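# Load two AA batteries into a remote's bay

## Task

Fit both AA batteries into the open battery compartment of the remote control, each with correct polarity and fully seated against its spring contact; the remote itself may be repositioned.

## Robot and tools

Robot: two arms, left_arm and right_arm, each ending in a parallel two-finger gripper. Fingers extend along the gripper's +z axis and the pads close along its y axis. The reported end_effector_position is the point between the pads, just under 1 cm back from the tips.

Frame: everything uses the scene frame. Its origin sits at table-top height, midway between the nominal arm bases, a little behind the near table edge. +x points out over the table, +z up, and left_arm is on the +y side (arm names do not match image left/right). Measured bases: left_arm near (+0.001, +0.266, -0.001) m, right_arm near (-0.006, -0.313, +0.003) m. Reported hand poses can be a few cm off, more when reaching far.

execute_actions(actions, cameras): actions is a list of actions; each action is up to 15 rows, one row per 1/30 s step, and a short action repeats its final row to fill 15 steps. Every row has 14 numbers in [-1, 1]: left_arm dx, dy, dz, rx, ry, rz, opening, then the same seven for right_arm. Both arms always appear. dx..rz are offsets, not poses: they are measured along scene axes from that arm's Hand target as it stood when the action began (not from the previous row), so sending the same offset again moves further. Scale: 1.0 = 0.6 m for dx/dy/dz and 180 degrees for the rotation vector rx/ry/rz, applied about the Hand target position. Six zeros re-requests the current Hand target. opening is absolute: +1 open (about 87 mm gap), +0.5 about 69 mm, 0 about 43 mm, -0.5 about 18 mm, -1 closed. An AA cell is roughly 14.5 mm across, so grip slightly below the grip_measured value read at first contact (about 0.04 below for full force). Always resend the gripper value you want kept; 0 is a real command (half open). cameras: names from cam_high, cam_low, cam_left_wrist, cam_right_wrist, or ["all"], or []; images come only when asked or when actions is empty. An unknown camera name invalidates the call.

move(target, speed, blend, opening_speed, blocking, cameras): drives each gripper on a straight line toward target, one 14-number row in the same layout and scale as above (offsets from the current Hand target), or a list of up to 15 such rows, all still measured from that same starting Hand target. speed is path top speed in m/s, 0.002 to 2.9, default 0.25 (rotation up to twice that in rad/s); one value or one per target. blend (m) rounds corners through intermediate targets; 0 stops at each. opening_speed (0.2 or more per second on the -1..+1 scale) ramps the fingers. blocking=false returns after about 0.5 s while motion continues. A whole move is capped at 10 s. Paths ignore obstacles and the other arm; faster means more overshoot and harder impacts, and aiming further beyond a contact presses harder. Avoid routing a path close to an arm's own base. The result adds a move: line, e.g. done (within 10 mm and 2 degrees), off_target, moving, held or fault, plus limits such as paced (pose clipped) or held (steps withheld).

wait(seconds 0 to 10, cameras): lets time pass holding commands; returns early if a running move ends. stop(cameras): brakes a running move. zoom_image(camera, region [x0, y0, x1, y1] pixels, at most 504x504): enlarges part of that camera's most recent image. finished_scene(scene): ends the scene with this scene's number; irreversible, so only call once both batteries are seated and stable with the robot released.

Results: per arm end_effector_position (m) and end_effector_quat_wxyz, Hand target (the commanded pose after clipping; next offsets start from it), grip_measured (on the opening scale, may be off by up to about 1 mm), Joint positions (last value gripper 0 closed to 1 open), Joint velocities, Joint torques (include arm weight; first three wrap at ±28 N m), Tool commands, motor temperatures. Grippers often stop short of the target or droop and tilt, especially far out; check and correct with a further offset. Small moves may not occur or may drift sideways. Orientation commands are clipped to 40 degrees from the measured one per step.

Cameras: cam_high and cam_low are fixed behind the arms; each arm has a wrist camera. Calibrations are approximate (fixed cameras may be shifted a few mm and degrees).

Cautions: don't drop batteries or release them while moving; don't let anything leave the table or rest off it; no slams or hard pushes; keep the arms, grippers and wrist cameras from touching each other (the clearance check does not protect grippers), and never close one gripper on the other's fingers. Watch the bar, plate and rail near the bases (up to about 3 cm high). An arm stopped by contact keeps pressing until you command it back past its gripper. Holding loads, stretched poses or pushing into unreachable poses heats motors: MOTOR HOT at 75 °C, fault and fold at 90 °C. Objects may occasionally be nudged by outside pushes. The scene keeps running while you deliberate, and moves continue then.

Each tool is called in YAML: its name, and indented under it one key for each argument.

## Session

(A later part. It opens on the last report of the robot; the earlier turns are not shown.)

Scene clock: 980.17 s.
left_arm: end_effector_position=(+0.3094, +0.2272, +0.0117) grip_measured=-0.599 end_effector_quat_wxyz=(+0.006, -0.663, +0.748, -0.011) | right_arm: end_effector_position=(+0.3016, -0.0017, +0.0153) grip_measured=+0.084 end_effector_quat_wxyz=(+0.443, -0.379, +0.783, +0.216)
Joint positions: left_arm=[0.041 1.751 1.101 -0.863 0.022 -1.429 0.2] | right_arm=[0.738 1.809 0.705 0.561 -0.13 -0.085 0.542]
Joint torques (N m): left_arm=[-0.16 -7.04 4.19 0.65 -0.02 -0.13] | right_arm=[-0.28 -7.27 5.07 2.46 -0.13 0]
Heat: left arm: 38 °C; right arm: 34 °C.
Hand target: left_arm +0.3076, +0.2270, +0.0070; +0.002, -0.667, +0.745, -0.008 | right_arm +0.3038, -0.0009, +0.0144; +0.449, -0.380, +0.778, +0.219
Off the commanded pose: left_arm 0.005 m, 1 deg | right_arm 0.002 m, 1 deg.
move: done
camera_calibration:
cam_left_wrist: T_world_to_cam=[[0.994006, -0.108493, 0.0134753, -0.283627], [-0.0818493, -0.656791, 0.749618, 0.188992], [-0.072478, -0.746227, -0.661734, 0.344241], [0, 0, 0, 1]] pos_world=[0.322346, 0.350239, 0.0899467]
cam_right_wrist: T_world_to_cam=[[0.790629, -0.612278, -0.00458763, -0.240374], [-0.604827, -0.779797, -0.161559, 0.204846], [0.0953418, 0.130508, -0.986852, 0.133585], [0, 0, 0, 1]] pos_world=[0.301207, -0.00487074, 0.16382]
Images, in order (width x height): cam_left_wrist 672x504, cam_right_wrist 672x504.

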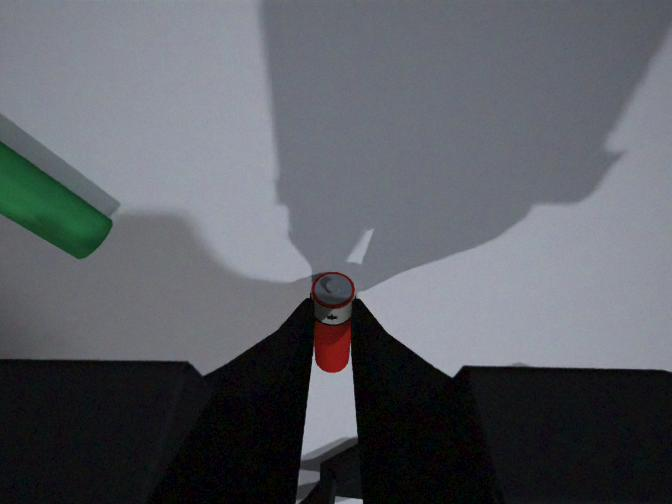

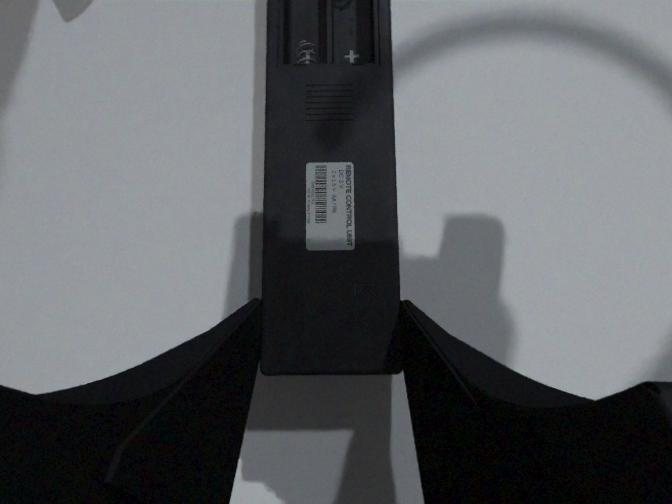

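move:
  target:
    - [0, 0, 0.167, 0, 0, 0, -0.68, 0, 0, 0, 0, 0, 0, 0.0]
    - [0.105, -0.196, 0.14, 0.0978, -0.0346, -0.1725, -0.68, 0, 0, 0, 0, 0, 0, 0.0]
  speed: [0.15, 0.25]
  blend: [0.03, 0]
  cameras: ["cam_left_wrist", "cam_right_wrist"]

Scene clock: 1019.93 s.
left_arm: end_effector_position=(+0.3696, +0.1078, +0.0885) grip_measured=-0.599 end_effector_quat_wxyz=(+0.137, -0.440, +0.885, +0.059) | right_arm: end_effector_position=(+0.3016, -0.0017, +0.0153) grip_measured=+0.084 end_effector_quat_wxyz=(+0.443, -0.379, +0.783, +0.216)
Joint positions: left_arm=[-0.416 1.978 1.746 -1.22 -0.292 -1.345 0.2] | right_arm=[0.738 1.809 0.705 0.561 -0.13 -0.085 0.542]
Joint torques (N m): left_arm=[-0.44 -9.44 7.68 0.43 -0.47 0.03] | right_arm=[-0.28 -7.27 5.07 2.46 -0.13 -0.01]
Motor temperatures (°C): left_arm=[23 36 32 22 19 20 20] | right_arm=[23 26 32 34 19 21 23]
Heat: left arm: 36 °C; right arm: 34 °C.
Hand target: left_arm +0.3707, +0.1095, +0.0910; +0.140, -0.435, +0.887, +0.069 | right_arm +0.3038, -0.0009, +0.0144; +0.449, -0.380, +0.778, +0.219
Off the commanded pose: left_arm 0.003 m, 1 deg | right_arm 0.002 m, 1 deg.
move: done
camera_calibration:
cam_left_wrist: T_world_to_cam=[[0.804187, -0.594311, 0.00879981, -0.234556], [-0.512536, -0.685884, 0.516596, 0.240849], [-0.300983, -0.41995, -0.856184, 0.376842], [0, 0, 0, 1]] pos_world=[0.425494, 0.184049, 0.200289]
cam_right_wrist: T_world_to_cam=[[0.790629, -0.612278, -0.00458763, -0.240374], [-0.604827, -0.779797, -0.161559, 0.204846], [0.0953418, 0.130508, -0.986852, 0.133585], [0, 0, 0, 1]] pos_world=[0.301207, -0.00487074, 0.16382]
Images, in order (width x height): cam_left_wrist 672x504, cam_right_wrist 672x504.

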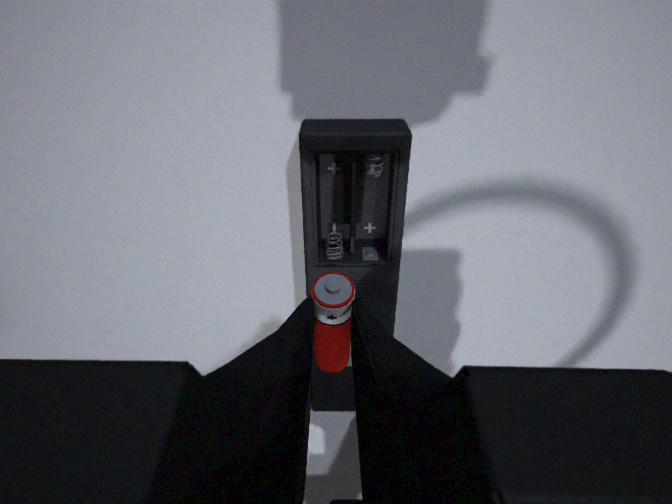

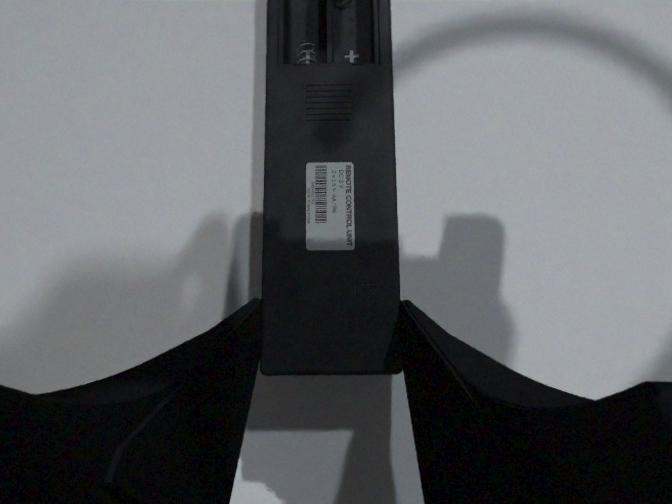

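move:
  target: [0, 0, -0.066, 0, 0, 0, -0.68, 0, 0, 0, 0, 0, 0, 0.0]
  speed: 0.12
  cameras: ["cam_left_wrist", "cam_right_wrist"]

zoom_image:
  camera: "cam_right_wrist"
  region: [240, 0, 430, 130]

zoom_image:
  camera: "cam_left_wrist"
  region: [240, 100, 440, 400]

Scene clock: 1062.30 s.
left_arm: end_effector_position=(+0.3705, +0.1074, +0.0559) grip_measured=-0.599 end_effector_quat_wxyz=(+0.136, -0.440, +0.886, +0.061) | right_arm: end_effector_position=(+0.3016, -0.0017, +0.0153) grip_measured=+0.084 end_effector_quat_wxyz=(+0.443, -0.379, +0.783, +0.216)
Joint positions: left_arm=[-0.416 1.998 1.645 -1.103 -0.293 -1.345 0.2] | right_arm=[0.738 1.809 0.705 0.561 -0.13 -0.085 0.542]
Joint torques (N m): left_arm=[-0.43 -10.02 4.74 0.76 -0.45 0.01] | right_arm=[-0.31 -7.27 5.09 2.46 -0.13 0]
Heat: left arm: 36 °C; right arm: 34 °C.
Hand target: left_arm +0.3707, +0.1094, +0.0515; +0.140, -0.435, +0.887, +0.068 | right_arm +0.3038, -0.0009, +0.0144; +0.449, -0.380, +0.778, +0.219
Off the commanded pose: left_arm 0.005 m, 1 deg | right_arm 0.002 m, 1 deg.
move: done
camera_calibration:
cam_left_wrist: T_world_to_cam=[[0.804036, -0.594562, 0.0047422, -0.234889], [-0.511163, -0.687137, 0.51629, 0.257638], [-0.303708, -0.41754, -0.856401, 0.349829], [0, 0, 0, 1]] pos_world=[0.4268, 0.183443, 0.167692]
cam_right_wrist: T_world_to_cam=[[0.790629, -0.612278, -0.00458763, -0.240374], [-0.604827, -0.779797, -0.161559, 0.204846], [0.0953418, 0.130508, -0.986852, 0.133585], [0, 0, 0, 1]] pos_world=[0.301207, -0.00487074, 0.16382]
Images, in order (width x height): cam_left_wrist 672x504, cam_right_wrist 672x504.

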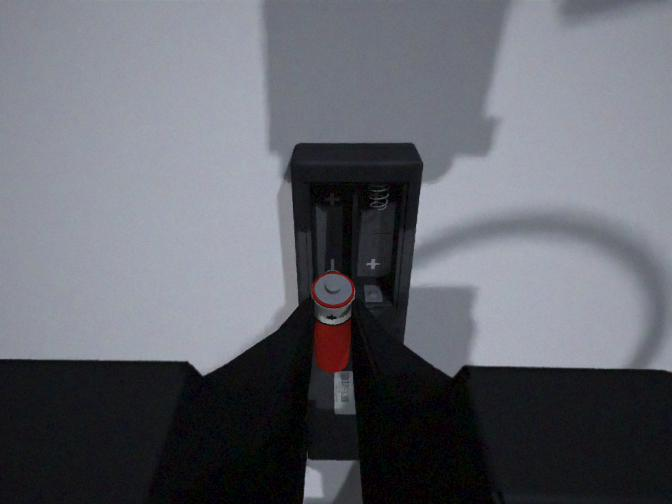

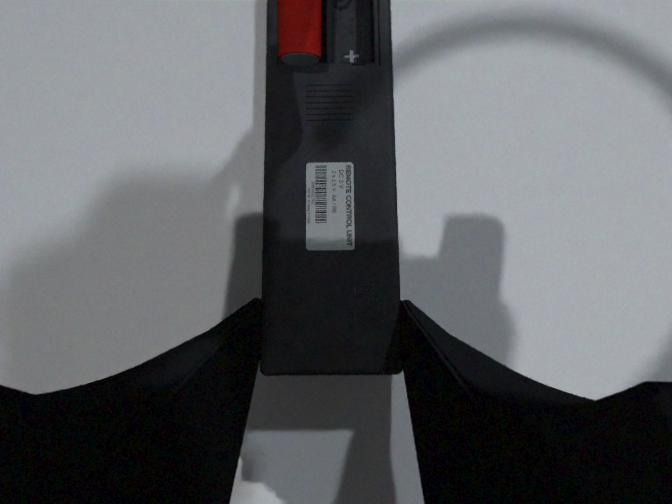

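Scaled by 2.653.

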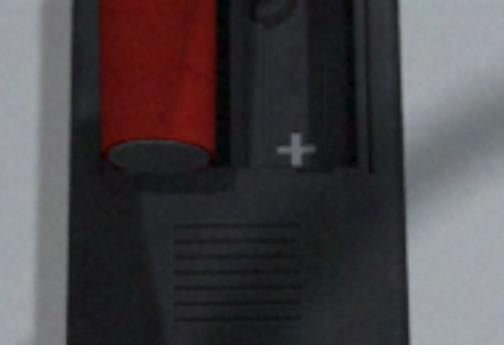

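Scaled by 1.680.

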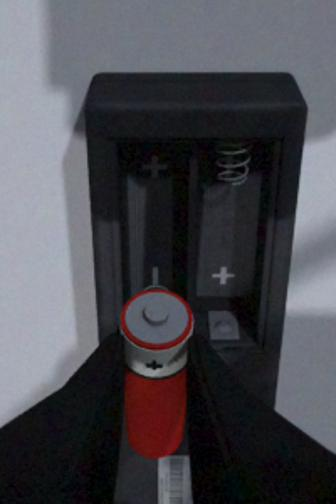

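move:
  target: [0.0215, 0.0277, 0, 0, 0, 0, -0.68, 0, 0, 0, 0, 0, 0, 0.0]
  speed: 0.12
  cameras: ["cam_left_wrist", "cam_right_wrist"]

zoom_image:
  camera: "cam_right_wrist"
  region: [240, 0, 430, 130]

zoom_image:
  camera: "cam_left_wrist"
  region: [240, 100, 440, 400]

Scene clock: 1083.03 s.
left_arm: end_effector_position=(+0.3772, +0.1249, +0.0520) grip_measured=-0.599 end_effector_quat_wxyz=(+0.133, -0.436, +0.887, +0.069) | right_arm: end_effector_position=(+0.3016, -0.0017, +0.0153) grip_measured=+0.084 end_effector_quat_wxyz=(+0.443, -0.379, +0.783, +0.216)
Joint positions: left_arm=[-0.37 2.009 1.645 -1.094 -0.293 -1.291 0.2] | right_arm=[0.738 1.809 0.705 0.561 -0.13 -0.085 0.542]
Joint torques (N m): left_arm=[0.24 -9.65 6.71 0.76 -0.36 0.02] | right_arm=[-0.29 -7.25 5.07 2.46 -0.13 0]
Heat: left arm: 39 °C; right arm: 34 °C.
Hand target: left_arm +0.3835, +0.1261, +0.0514; +0.140, -0.435, +0.887, +0.068 | right_arm +0.3038, -0.0009, +0.0144; +0.449, -0.380, +0.778, +0.219
Off the commanded pose: left_arm 0.007 m, 1 deg | right_arm 0.002 m, 1 deg.
move: done
camera_calibration:
cam_left_wrist: T_world_to_cam=[[0.800603, -0.599061, -0.0126845, -0.227102], [-0.508377, -0.690311, 0.514805, 0.274458], [-0.317156, -0.405706, -0.857214, 0.359394], [0, 0, 0, 1]] pos_world=[0.43533, 0.199222, 0.163904]
cam_right_wrist: T_world_to_cam=[[0.790629, -0.612278, -0.00458763, -0.240374], [-0.604827, -0.779797, -0.161559, 0.204846], [0.0953418, 0.130508, -0.986852, 0.133585], [0, 0, 0, 1]] pos_world=[0.301207, -0.00487074, 0.16382]
Images, in order (width x height): cam_left_wrist 672x504, cam_right_wrist 672x504.

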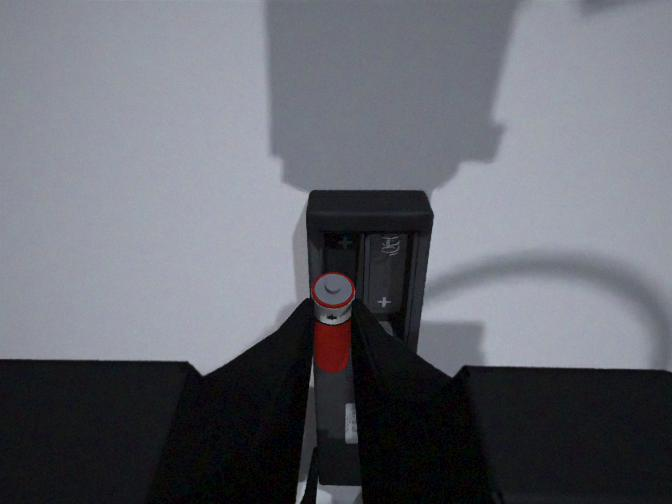

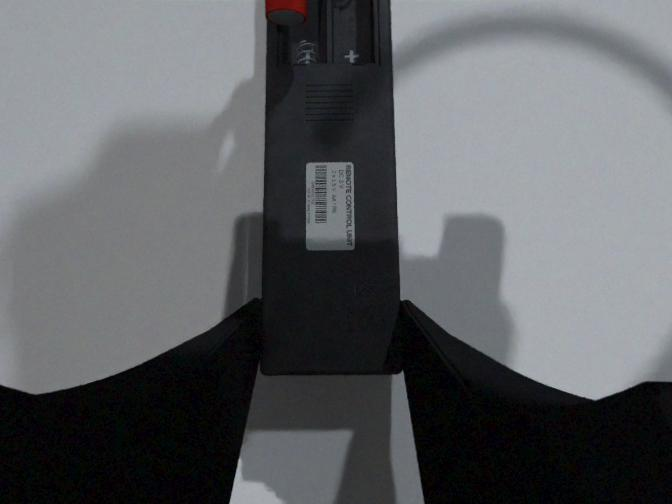

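Scaled by 2.653.

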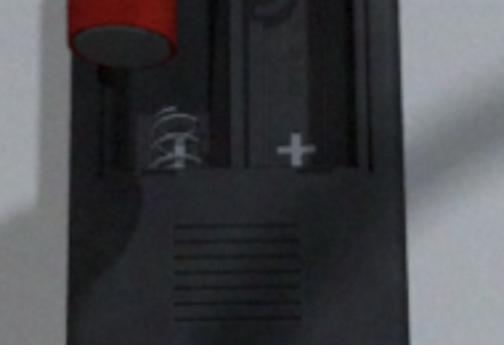

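Scaled by 1.680.

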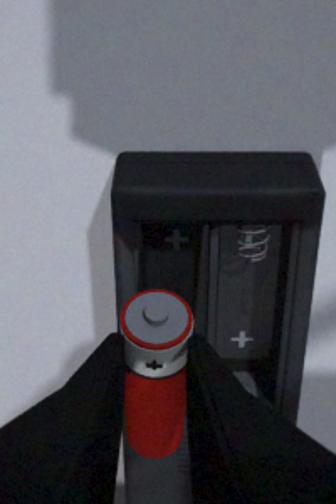

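move:
  target: [0.013, -0.003, 0, 0, 0, 0, -0.68, 0, 0, 0, 0, 0, 0, 0.0]
  speed: 0.12
  cameras: ["cam_left_wrist", "cam_right_wrist"]

zoom_image:
  camera: "cam_right_wrist"
  region: [240, 0, 430, 130]

zoom_image:
  camera: "cam_left_wrist"
  region: [240, 100, 440, 400]

Scene clock: 1114.67 s.
left_arm: end_effector_position=(+0.3852, +0.1217, +0.0500) grip_measured=-0.599 end_effector_quat_wxyz=(+0.135, -0.435, +0.888, +0.067) | right_arm: end_effector_position=(+0.3016, -0.0017, +0.0153) grip_measured=+0.084 end_effector_quat_wxyz=(+0.443, -0.379, +0.783, +0.216)
Joint positions: left_arm=[-0.37 2.038 1.681 -1.093 -0.293 -1.288 0.2] | right_arm=[0.738 1.809 0.705 0.561 -0.13 -0.085 0.542]
Joint torques (N m): left_arm=[0.54 -9.81 7.61 0.62 -0.35 0.02] | right_arm=[-0.29 -7.25 5.09 2.46 -0.13 0]
Motor temperatures (°C): left_arm=[23 41 35 22 20 20 21] | right_arm=[23 26 31 35 19 21 23]
Heat: left arm: 41 °C; right arm: 35 °C.
Hand target: left_arm +0.3915, +0.1243, +0.0515; +0.140, -0.435, +0.887, +0.068 | right_arm +0.3038, -0.0009, +0.0144; +0.449, -0.380, +0.778, +0.219
Off the commanded pose: left_arm 0.007 m, 1 deg | right_arm 0.002 m, 1 deg.
move: done
camera_calibration:
cam_left_wrist: T_world_to_cam=[[0.798496, -0.601958, -0.00709709, -0.2346], [-0.513697, -0.68747, 0.513322, 0.279131], [-0.313877, -0.40624, -0.858167, 0.357798], [0, 0, 0, 1]] pos_world=[0.443021, 0.196027, 0.162101]
cam_right_wrist: T_world_to_cam=[[0.790629, -0.612278, -0.00458763, -0.240374], [-0.604827, -0.779797, -0.161559, 0.204846], [0.0953418, 0.130508, -0.986852, 0.133585], [0, 0, 0, 1]] pos_world=[0.301207, -0.00487074, 0.16382]
Images, in order (width x height): cam_left_wrist 672x504, cam_right_wrist 672x504.

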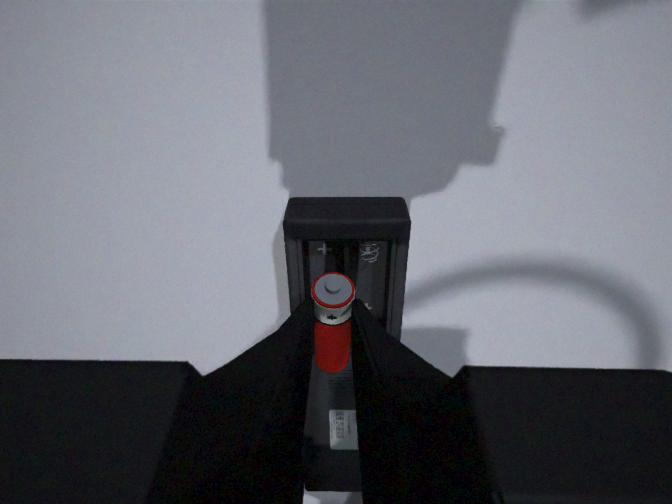

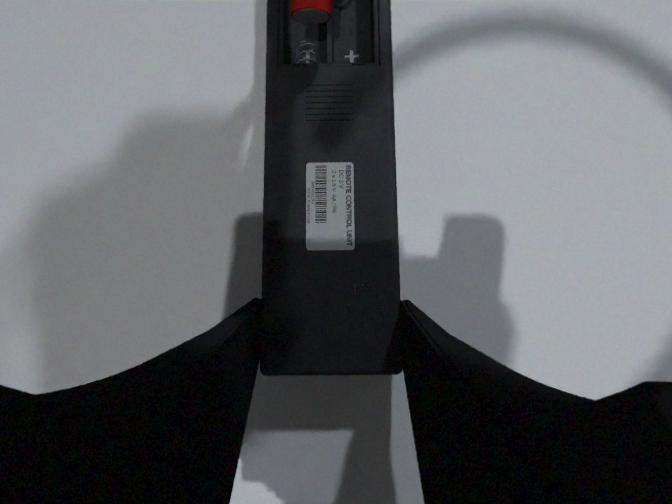

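Scaled by 2.653.

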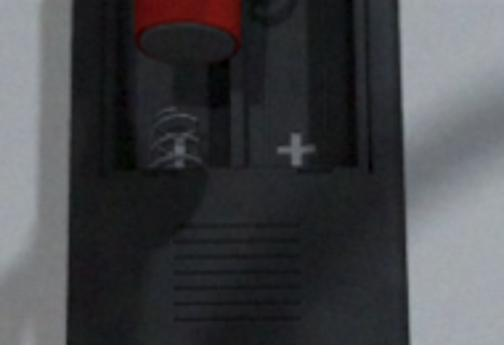

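Scaled by 1.680.

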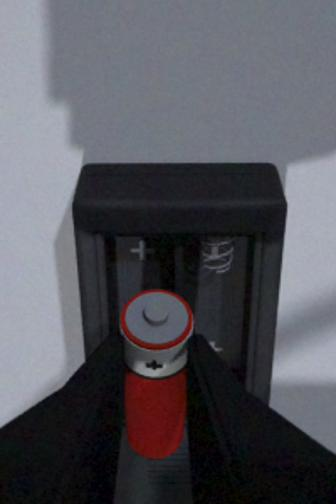

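move:
  target: [-0.0025, 0.0075, 0, 0, 0, 0, -0.68, 0, 0, 0, 0, 0, 0, 0.0]
  speed: 0.12
  cameras: ["cam_left_wrist", "cam_right_wrist"]

zoom_image:
  camera: "cam_right_wrist"
  region: [240, 0, 430, 130]

zoom_image:
  camera: "cam_left_wrist"
  region: [240, 100, 440, 400]

Scene clock: 1130.23 s.
left_arm: end_effector_position=(+0.3857, +0.1239, +0.0500) grip_measured=-0.599 end_effector_quat_wxyz=(+0.135, -0.433, +0.889, +0.068) | right_arm: end_effector_position=(+0.3016, -0.0017, +0.0153) grip_measured=+0.084 end_effector_quat_wxyz=(+0.443, -0.379, +0.783, +0.216)
Joint positions: left_arm=[-0.365 2.038 1.681 -1.093 -0.293 -1.279 0.2] | right_arm=[0.738 1.809 0.705 0.561 -0.13 -0.085 0.542]
Joint torques (N m): left_arm=[0.94 -10.96 5.98 0.71 -0.35 0.03] | right_arm=[-0.28 -7.24 5.07 2.46 -0.13 0]
Heat: left arm: 41 °C; right arm: 35 °C.
Hand target: left_arm +0.3900, +0.1288, +0.0515; +0.140, -0.435, +0.887, +0.068 | right_arm +0.3038, -0.0009, +0.0144; +0.449, -0.380, +0.778, +0.219
Off the commanded pose: left_arm 0.007 m, 1 deg | right_arm 0.002 m, 1 deg.
move: done
camera_calibration:
cam_left_wrist: T_world_to_cam=[[0.796648, -0.604363, -0.00980873, -0.232445], [-0.514718, -0.68681, 0.513184, 0.281245], [-0.316887, -0.403779, -0.858222, 0.359713], [0, 0, 0, 1]] pos_world=[0.443927, 0.197925, 0.162103]
cam_right_wrist: T_world_to_cam=[[0.790629, -0.612278, -0.00458763, -0.240374], [-0.604827, -0.779797, -0.161559, 0.204846], [0.0953418, 0.130508, -0.986852, 0.133585], [0, 0, 0, 1]] pos_world=[0.301207, -0.00487074, 0.16382]
Images, in order (width x height): cam_left_wrist 672x504, cam_right_wrist 672x504.

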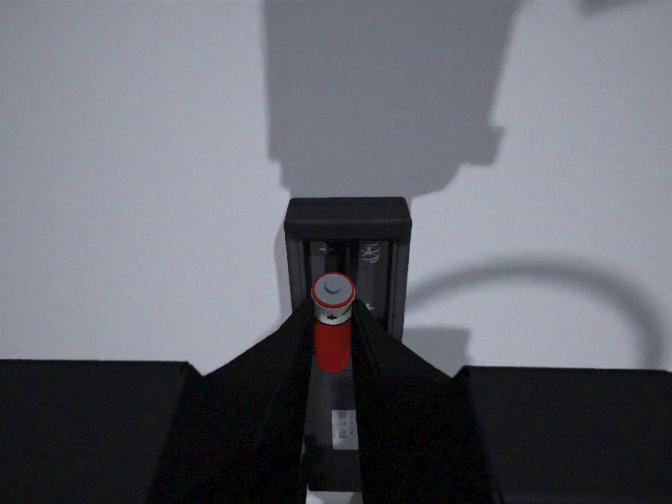

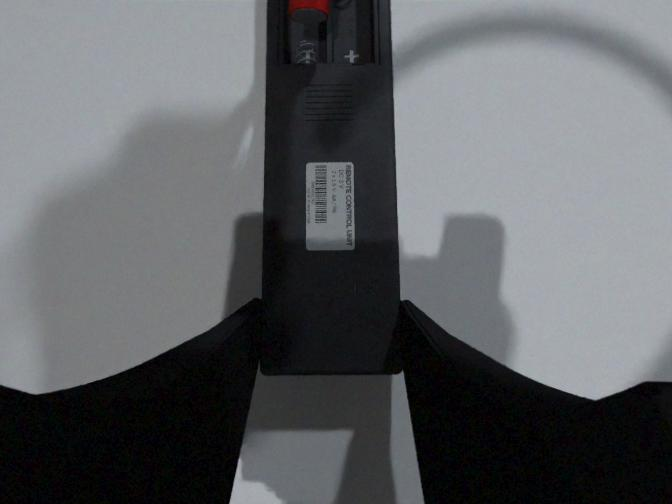

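Scaled by 2.653.

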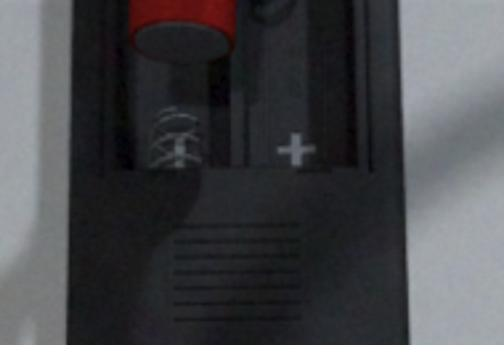

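Scaled by 1.680.

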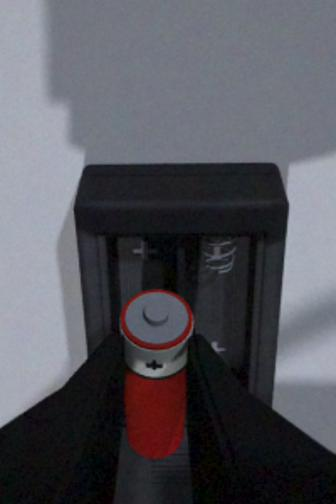

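move:
  target: [-0.004, 0.0065, -0.01, 0, 0, 0.0083, -0.68, 0, 0, 0, 0, 0, 0, 0.0]
  speed: 0.12
  cameras: ["cam_left_wrist", "cam_right_wrist"]

zoom_image:
  camera: "cam_right_wrist"
  region: [240, 0, 430, 130]

zoom_image:
  camera: "cam_left_wrist"
  region: [240, 100, 440, 400]

Scene clock: 1172.70 s.
left_arm: end_effector_position=(+0.3856, +0.1281, +0.0453) grip_measured=-0.599 end_effector_quat_wxyz=(+0.134, -0.438, +0.886, +0.070) | right_arm: end_effector_position=(+0.3016, -0.0017, +0.0153) grip_measured=+0.084 end_effector_quat_wxyz=(+0.443, -0.379, +0.783, +0.216)
Joint positions: left_arm=[-0.355 2.038 1.662 -1.078 -0.293 -1.281 0.2] | right_arm=[0.738 1.809 0.705 0.561 -0.13 -0.085 0.542]
Joint torques (N m): left_arm=[0.64 -11.6 4.57 0.78 -0.37 -0.13] | right_arm=[-0.28 -7.27 5.05 2.46 -0.14 -0.01]
Heat: left arm: 43 °C; right arm: 35 °C.
Hand target: left_arm +0.3875, +0.1327, +0.0455; +0.139, -0.447, +0.881, +0.070 | right_arm +0.3038, -0.0009, +0.0144; +0.449, -0.380, +0.778, +0.219
Off the commanded pose: left_arm 0.005 m, 1 deg | right_arm 0.002 m, 1 deg.
move: done
camera_calibration:
cam_left_wrist: T_world_to_cam=[[0.803457, -0.595228, -0.0126626, -0.233517], [-0.505515, -0.693287, 0.513622, 0.283683], [-0.314501, -0.406272, -0.857923, 0.356754], [0, 0, 0, 1]] pos_world=[0.443226, 0.202617, 0.157405]
cam_right_wrist: T_world_to_cam=[[0.790629, -0.612278, -0.00458763, -0.240374], [-0.604827, -0.779797, -0.161559, 0.204846], [0.0953418, 0.130508, -0.986852, 0.133585], [0, 0, 0, 1]] pos_world=[0.301207, -0.00487074, 0.16382]
Images, in order (width x height): cam_left_wrist 672x504, cam_right_wrist 672x504.

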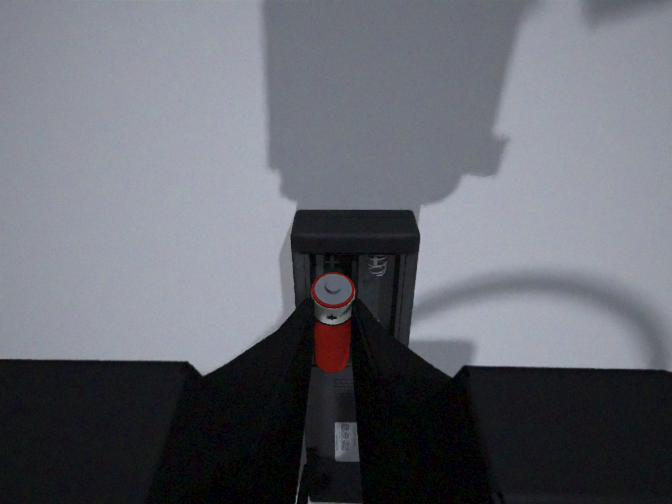

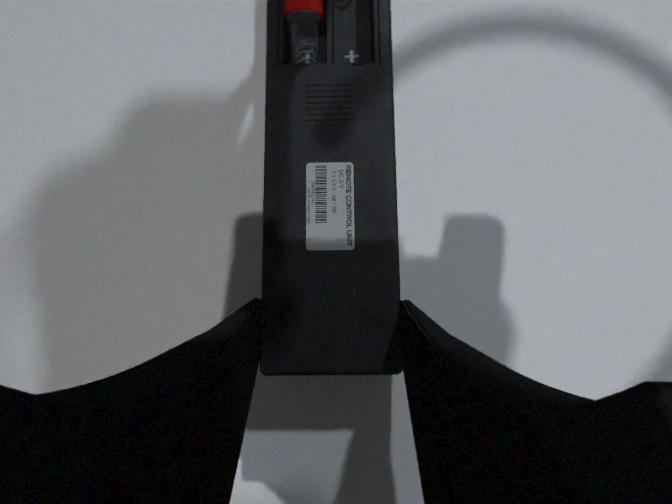

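Scaled by 2.653.

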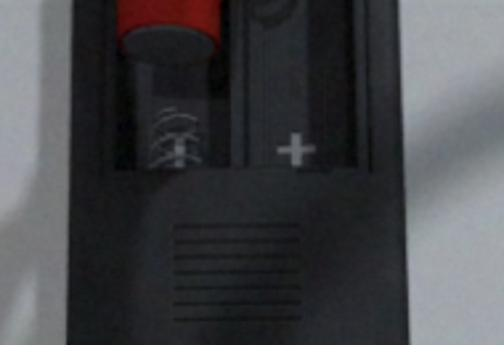

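Scaled by 1.680.

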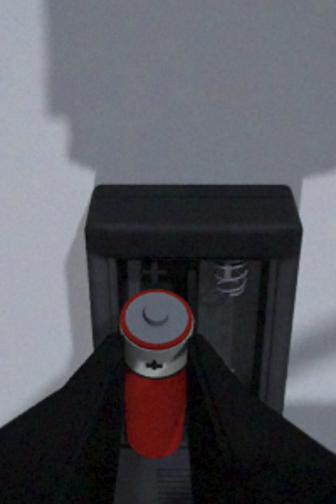

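move:
  target: [0, 0, -0.0275, 0.0097, -0.0075, 0, -0.68, 0, 0, 0, 0, 0, 0, 0.0]
  speed: 0.06
  cameras: ["cam_left_wrist", "cam_right_wrist"]

zoom_image:
  camera: "cam_right_wrist"
  region: [240, 0, 430, 130]

zoom_image:
  camera: "cam_left_wrist"
  region: [240, 100, 440, 400]

Scene clock: 1184.17 s.
left_arm: end_effector_position=(+0.3858, +0.1318, +0.0315) grip_measured=-0.599 end_effector_quat_wxyz=(+0.145, -0.443, +0.882, +0.075) | right_arm: end_effector_position=(+0.3015, -0.0016, +0.0153) grip_measured=+0.084 end_effector_quat_wxyz=(+0.443, -0.379, +0.783, +0.216)
Joint positions: left_arm=[-0.357 2.038 1.605 -1.015 -0.318 -1.294 0.2] | right_arm=[0.738 1.809 0.705 0.561 -0.131 -0.085 0.542]
Joint torques (N m): left_arm=[-0.85 -11.12 4.16 0.9 -0.54 -0.15] | right_arm=[-0.29 -7.23 5.07 2.46 -0.13 0]
Heat: left arm: 43 °C; right arm: 35 °C.
Hand target: left_arm +0.3875, +0.1326, +0.0290; +0.157, -0.445, +0.878, +0.078 | right_arm +0.3038, -0.0010, +0.0144; +0.449, -0.380, +0.778, +0.219
Off the commanded pose: left_arm 0.003 m, 1 deg | right_arm 0.003 m, 1 deg.
move: done
camera_calibration:
cam_left_wrist: T_world_to_cam=[[0.810963, -0.58501, -0.0101389, -0.235966], [-0.505301, -0.708993, 0.491934, 0.296105], [-0.294975, -0.393817, -0.870573, 0.337665], [0, 0, 0, 1]] pos_world=[0.440585, 0.204871, 0.145906]
cam_right_wrist: T_world_to_cam=[[0.790868, -0.611968, -0.00474445, -0.240358], [-0.604545, -0.780023, -0.161521, 0.204832], [0.0951451, 0.13061, -0.986858, 0.133633], [0, 0, 0, 1]] pos_world=[0.301207, -0.0047718, 0.163821]
Images, in order (width x height): cam_left_wrist 672x504, cam_right_wrist 672x504.

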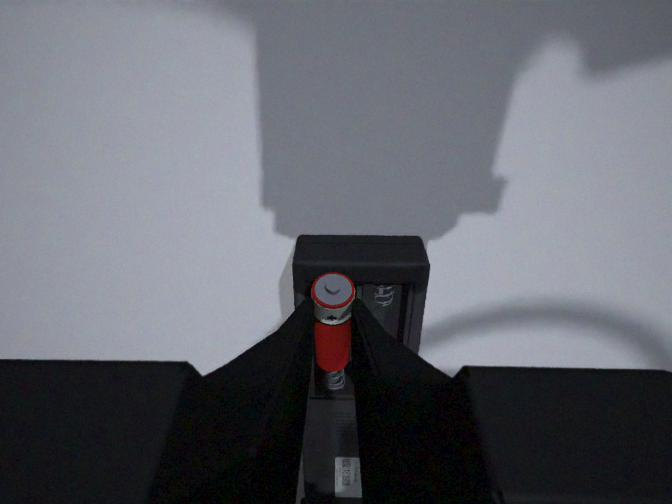

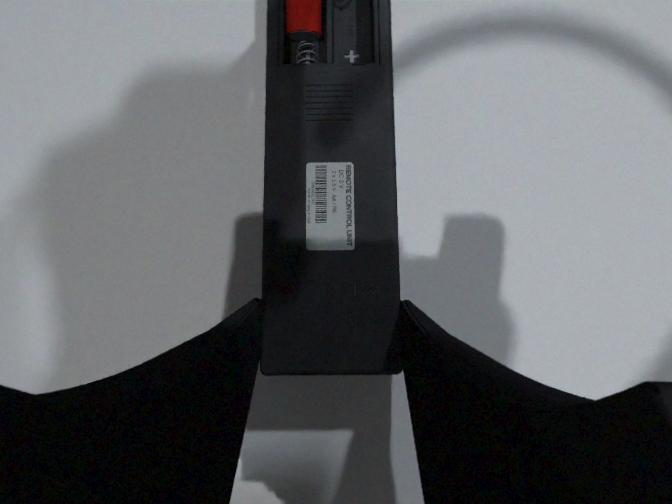

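Scaled by 2.653.

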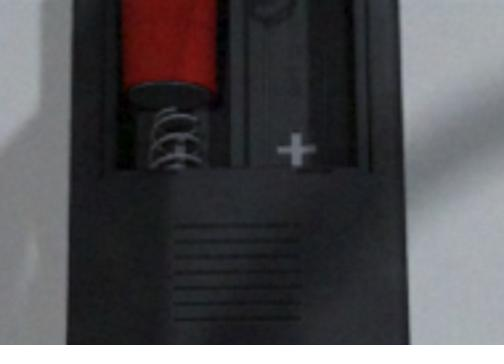

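Scaled by 1.680.

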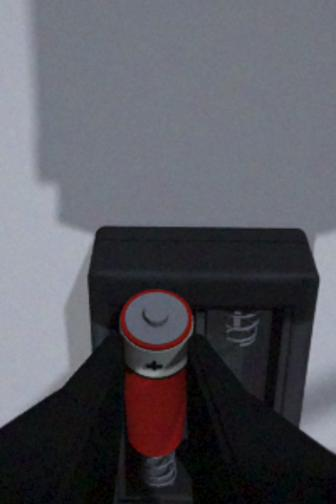

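move:
  target: [-0.0143, -0.0184, -0.003, 0, 0, 0, -0.68, 0, 0, 0, 0, 0, 0, 0.0]
  speed: 0.06
  cameras: ["cam_left_wrist", "cam_right_wrist"]

zoom_image:
  camera: "cam_right_wrist"
  region: [240, 0, 430, 130]

zoom_image:
  camera: "cam_left_wrist"
  region: [240, 150, 440, 450]

Scene clock: 1196.77 s.
left_arm: end_effector_position=(+0.3832, +0.1259, +0.0297) grip_measured=-0.599 end_effector_quat_wxyz=(+0.157, -0.443, +0.879, +0.082) | right_arm: end_effector_position=(+0.3015, -0.0016, +0.0153) grip_measured=+0.084 end_effector_quat_wxyz=(+0.443, -0.379, +0.783, +0.216)
Joint positions: left_arm=[-0.386 2.036 1.592 -1.009 -0.348 -1.325 0.2] | right_arm=[0.738 1.809 0.705 0.561 -0.131 -0.085 0.542]
Joint torques (N m): left_arm=[-1.42 -11.63 3.49 0.82 -0.26 -0.2] | right_arm=[-0.28 -7.27 5.08 2.46 -0.13 0]
Heat: left arm: 44 °C; right arm: 35 °C.
Hand target: left_arm +0.3789, +0.1216, +0.0271; +0.156, -0.445, +0.878, +0.078 | right_arm +0.3038, -0.0010, +0.0144; +0.449, -0.380, +0.778, +0.219
Off the commanded pose: left_arm 0.007 m, 0 deg | right_arm 0.003 m, 1 deg.
move: done
camera_calibration:
cam_left_wrist: T_world_to_cam=[[0.812885, -0.582341, -0.00985563, -0.238488], [-0.511028, -0.721252, 0.467596, 0.295972], [-0.279409, -0.375065, -0.883888, 0.3251], [0, 0, 0, 1]] pos_world=[0.435949, 0.196523, 0.146607]
cam_right_wrist: T_world_to_cam=[[0.790868, -0.611968, -0.00474445, -0.240358], [-0.604545, -0.780023, -0.161521, 0.204832], [0.0951451, 0.13061, -0.986858, 0.133633], [0, 0, 0, 1]] pos_world=[0.301207, -0.0047718, 0.163821]
Images, in order (width x height): cam_left_wrist 672x504, cam_right_wrist 672x504.

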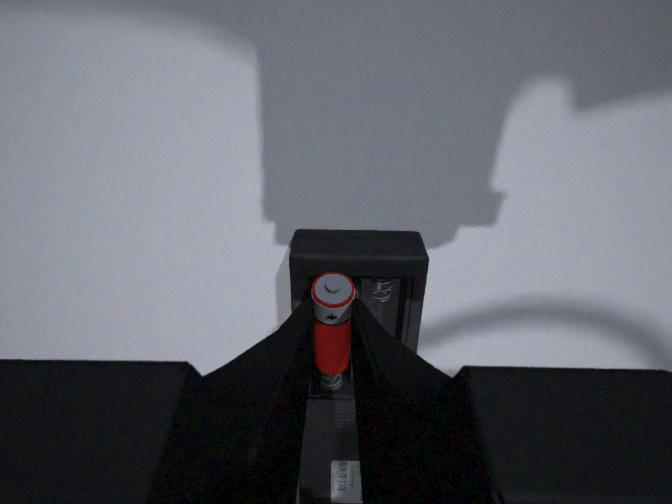

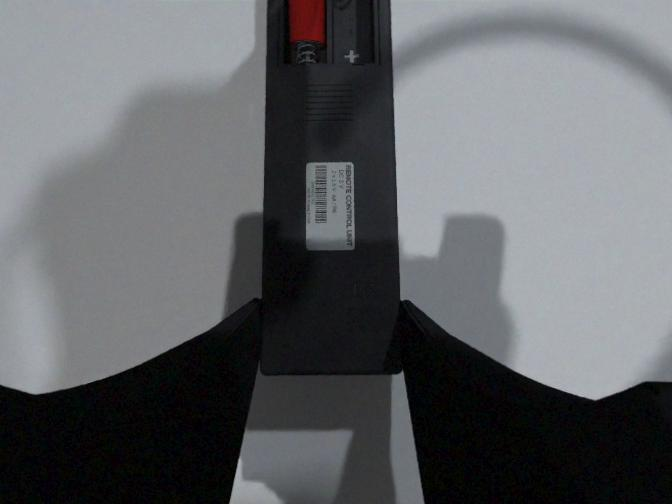

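Scaled by 2.653.

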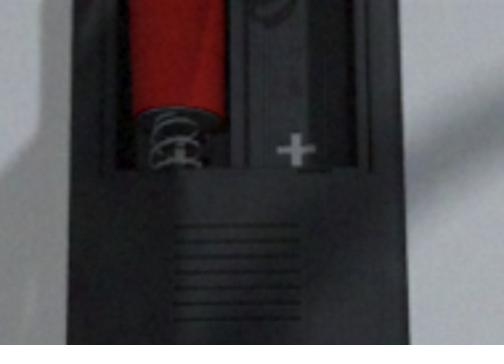

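Scaled by 1.680.

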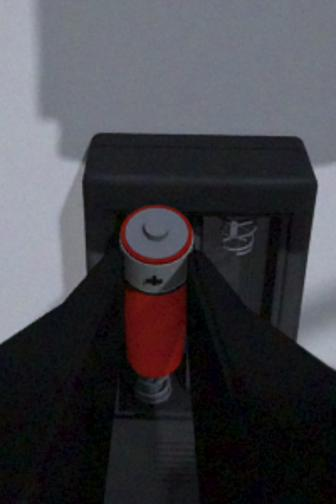

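move:
  target: [-0.014, -0.0185, 0, 0, 0, 0, -0.68, 0, 0, 0, 0, 0, 0, 0.0]
  speed: 0.06
  cameras: ["cam_left_wrist", "cam_right_wrist"]

zoom_image:
  camera: "cam_right_wrist"
  region: [240, 0, 430, 130]

zoom_image:
  camera: "cam_left_wrist"
  region: [240, 150, 440, 450]

Scene clock: 1205.63 s.
left_arm: end_effector_position=(+0.3814, +0.1235, +0.0294) grip_measured=-0.599 end_effector_quat_wxyz=(+0.173, -0.447, +0.873, +0.091) | right_arm: end_effector_position=(+0.3016, -0.0017, +0.0153) grip_measured=+0.084 end_effector_quat_wxyz=(+0.443, -0.379, +0.783, +0.216)
Joint positions: left_arm=[-0.41 2.032 1.581 -1.006 -0.389 -1.36 0.2] | right_arm=[0.738 1.809 0.705 0.561 -0.131 -0.085 0.542]
Joint torques (N m): left_arm=[-2.45 -11.86 3.55 0.66 0.16 -0.21] | right_arm=[-0.27 -7.23 5.09 2.46 -0.13 -0.01]
Heat: left arm: 45 °C; right arm: 35 °C.
Hand target: left_arm +0.3704, +0.1105, +0.0271; +0.157, -0.445, +0.878, +0.078 | right_arm +0.3038, -0.0010, +0.0144; +0.449, -0.380, +0.778, +0.220
Off the commanded pose: left_arm 0.017 m, 2 deg | right_arm 0.002 m, 1 deg.
move: off_target (left_arm)
camera_calibration:
cam_left_wrist: T_world_to_cam=[[0.819942, -0.572367, -0.00954467, -0.24231], [-0.512374, -0.74123, 0.433649, 0.297488], [-0.255281, -0.350676, -0.901031, 0.311781], [0, 0, 0, 1]] pos_world=[0.430697, 0.191151, 0.149606]
cam_right_wrist: T_world_to_cam=[[0.790803, -0.61205, -0.00496735, -0.240364], [-0.604645, -0.779923, -0.16163, 0.204802], [0.0950516, 0.130821, -0.986839, 0.133672], [0, 0, 0, 1]] pos_world=[0.301207, -0.0048721, 0.163821]
Images, in order (width x height): cam_left_wrist 672x504, cam_right_wrist 672x504.

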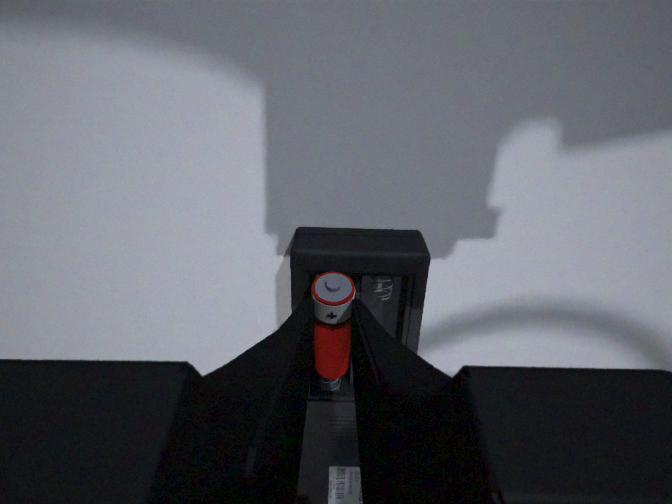

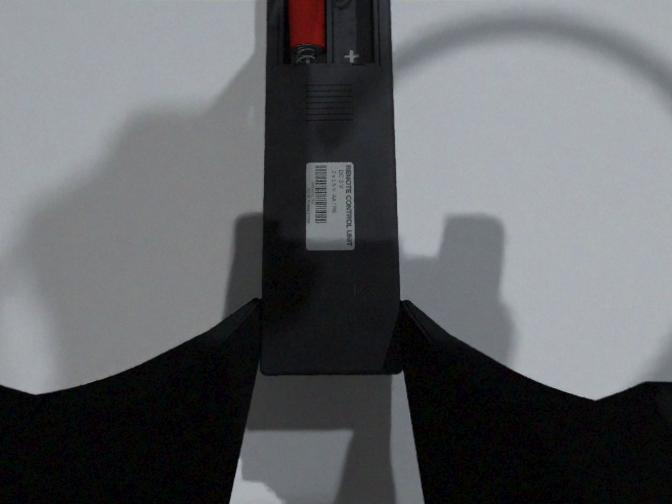

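Scaled by 2.653.

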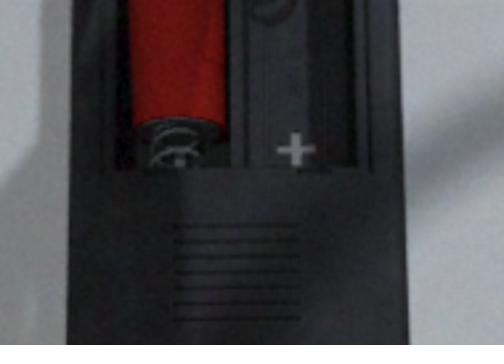

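Scaled by 1.680.

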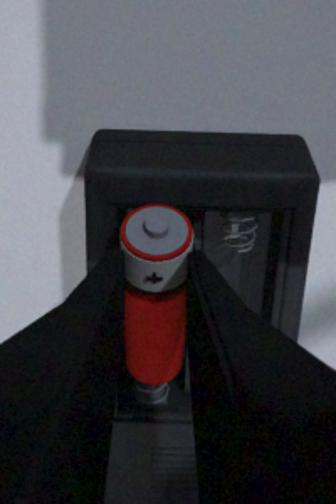

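move:
  target: [-0.0163, -0.021, -0.003, -0.013, 0.010, 0, -0.68, 0, 0, 0, 0, 0, 0, 0.0]
  speed: 0.06
  cameras: ["cam_left_wrist", "cam_right_wrist"]

zoom_image:
  camera: "cam_right_wrist"
  region: [240, 0, 430, 130]

zoom_image:
  camera: "cam_left_wrist"
  region: [240, 150, 440, 450]

Scene clock: 1218.30 s.
left_arm: end_effector_position=(+0.3806, +0.1214, +0.0289) grip_measured=-0.599 end_effector_quat_wxyz=(+0.173, -0.452, +0.870, +0.090) | right_arm: end_effector_position=(+0.3020, -0.0021, +0.0153) grip_measured=+0.084 end_effector_quat_wxyz=(+0.443, -0.379, +0.784, +0.216)
Joint positions: left_arm=[-0.416 2.032 1.579 -1.006 -0.389 -1.378 0.2] | right_arm=[0.736 1.809 0.705 0.561 -0.131 -0.085 0.542]
Joint torques (N m): left_arm=[-3.48 -11.84 3.58 0.47 0.73 -0.23] | right_arm=[-0.16 -7.25 5.07 2.46 -0.12 0]
Motor temperatures (°C): left_arm=[23 46 32 22 20 20 21] | right_arm=[23 27 31 35 19 21 24]
Heat: left arm: 46 °C; right arm: 35 °C.
Hand target: left_arm +0.3607, +0.0978, +0.0254; +0.134, -0.447, +0.882, +0.067 | right_arm +0.3038, -0.0010, +0.0144; +0.449, -0.380, +0.778, +0.219
Off the commanded pose: left_arm 0.031 m, 5 deg | right_arm 0.002 m, 1 deg.
move: off_target (left_arm)
camera_calibration:
cam_left_wrist: T_world_to_cam=[[0.826514, -0.562896, -0.0047466, -0.246685], [-0.505362, -0.745698, 0.434216, 0.293588], [-0.247958, -0.356487, -0.900796, 0.308232], [0, 0, 0, 1]] pos_world=[0.428686, 0.189951, 0.149003]
cam_right_wrist: T_world_to_cam=[[0.790172, -0.612867, -0.00485609, -0.240896], [-0.60544, -0.779316, -0.161584, 0.204952], [0.0952448, 0.130619, -0.986847, 0.133631], [0, 0, 0, 1]] pos_world=[0.301707, -0.00536948, 0.163821]
Images, in order (width x height): cam_left_wrist 672x504, cam_right_wrist 672x504.

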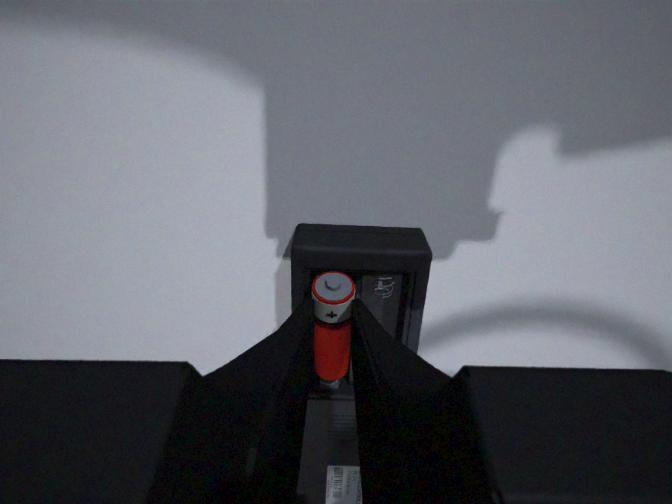

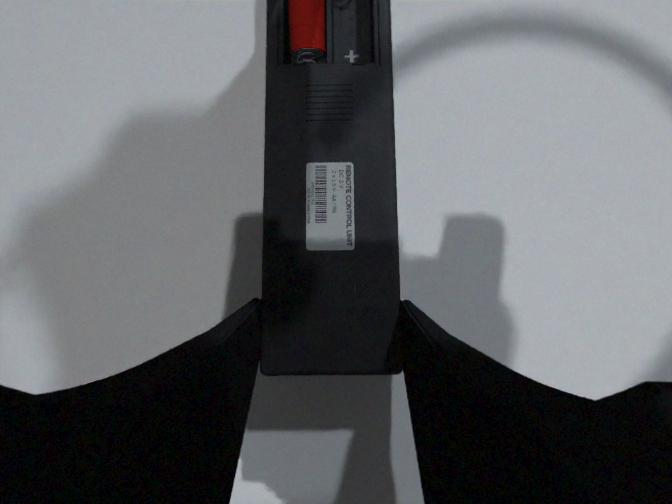

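Scaled by 2.653.

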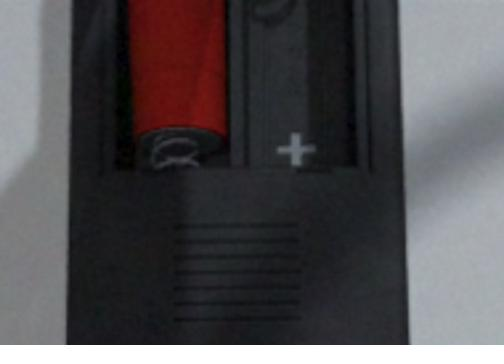

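Scaled by 1.680.

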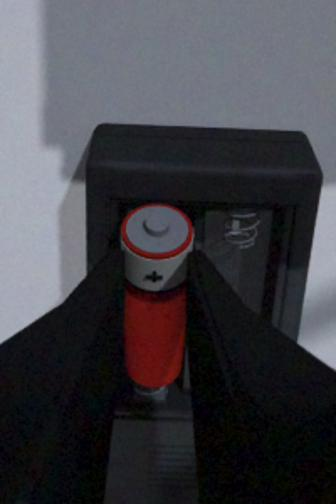

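move:
  target: [-0.0204, -0.0263, 0, -0.022, 0.0167, 0, -0.68, 0, 0, 0, 0, 0, 0, 0.0]
  speed: 0.06
  cameras: ["cam_left_wrist", "cam_right_wrist"]

zoom_image:
  camera: "cam_right_wrist"
  region: [240, 0, 430, 130]

zoom_image:
  camera: "cam_left_wrist"
  region: [240, 150, 440, 450]

Scene clock: 1245.87 s.
left_arm: end_effector_position=(+0.3784, +0.1192, +0.0284) grip_measured=-0.600 end_effector_quat_wxyz=(+0.166, -0.460, +0.868, +0.087) | right_arm: end_effector_position=(+0.3022, -0.0023, +0.0153) grip_measured=+0.084 end_effector_quat_wxyz=(+0.443, -0.379, +0.784, +0.216)
Joint positions: left_arm=[-0.416 2.032 1.579 -1.013 -0.375 -1.395 0.2] | right_arm=[0.736 1.809 0.705 0.561 -0.132 -0.086 0.542]
Joint torques (N m): left_arm=[-4.45 -11.89 4.1 0.24 1.52 -0.22] | right_arm=[-0.08 -7.24 5.08 2.46 -0.11 0.01]
Heat: left arm: 48 °C; right arm: 35 °C.
Hand target: left_arm +0.3485, +0.0821, +0.0254; +0.095, -0.449, +0.887, +0.049 | right_arm +0.3039, -0.0010, +0.0144; +0.449, -0.380, +0.778, +0.219
Off the commanded pose: left_arm 0.048 m, 10 deg | right_arm 0.002 m, 1 deg.
move: off_target (left_arm)
camera_calibration:
cam_left_wrist: T_world_to_cam=[[0.834546, -0.550929, -0.00323377, -0.250572], [-0.491281, -0.746823, 0.448217, 0.285402], [-0.249351, -0.372469, -0.893919, 0.30868], [0, 0, 0, 1]] pos_world=[0.426296, 0.190071, 0.147202]
cam_right_wrist: T_world_to_cam=[[0.790262, -0.61275, -0.00489332, -0.241057], [-0.605322, -0.779391, -0.161662, 0.204911], [0.0952446, 0.130717, -0.986834, 0.133633], [0, 0, 0, 1]] pos_world=[0.301807, -0.00547002, 0.163821]
Images, in order (width x height): cam_left_wrist 672x504, cam_right_wrist 672x504.

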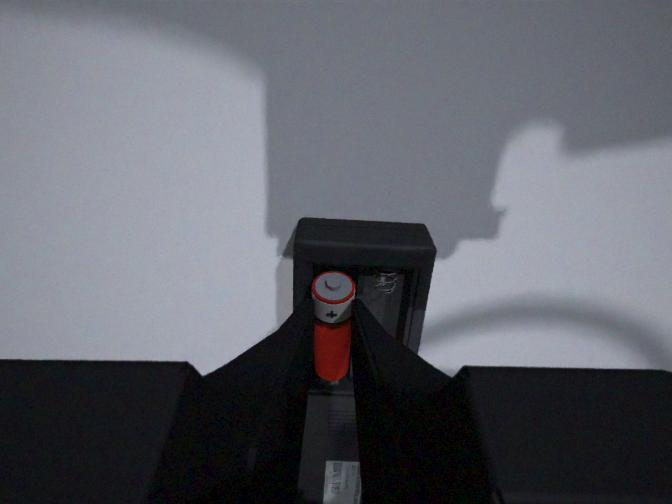

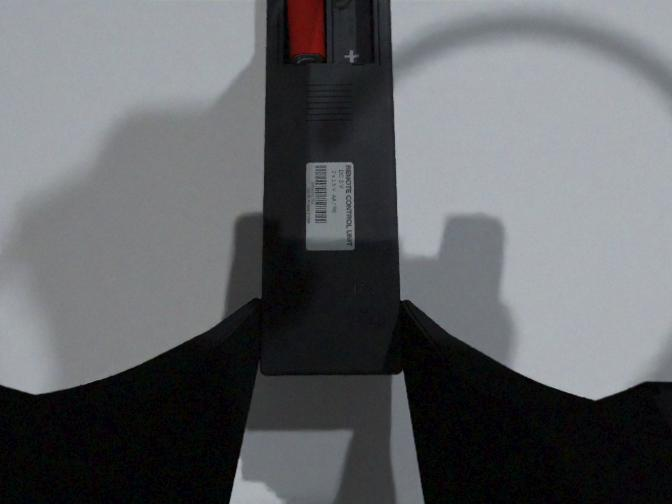

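Scaled by 2.653.

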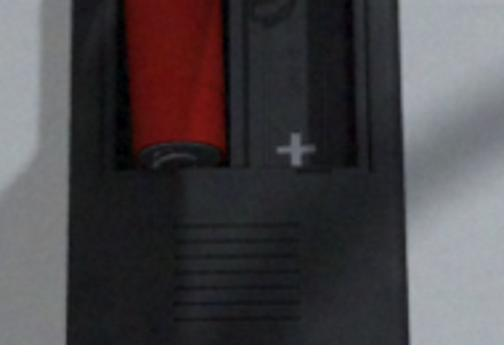

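Scaled by 1.680.

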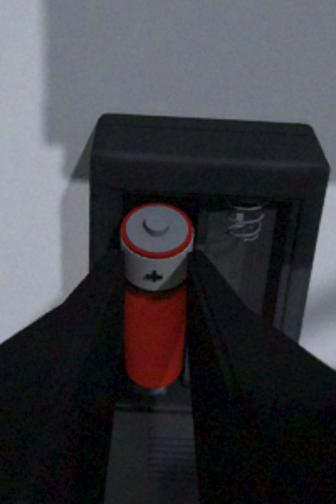

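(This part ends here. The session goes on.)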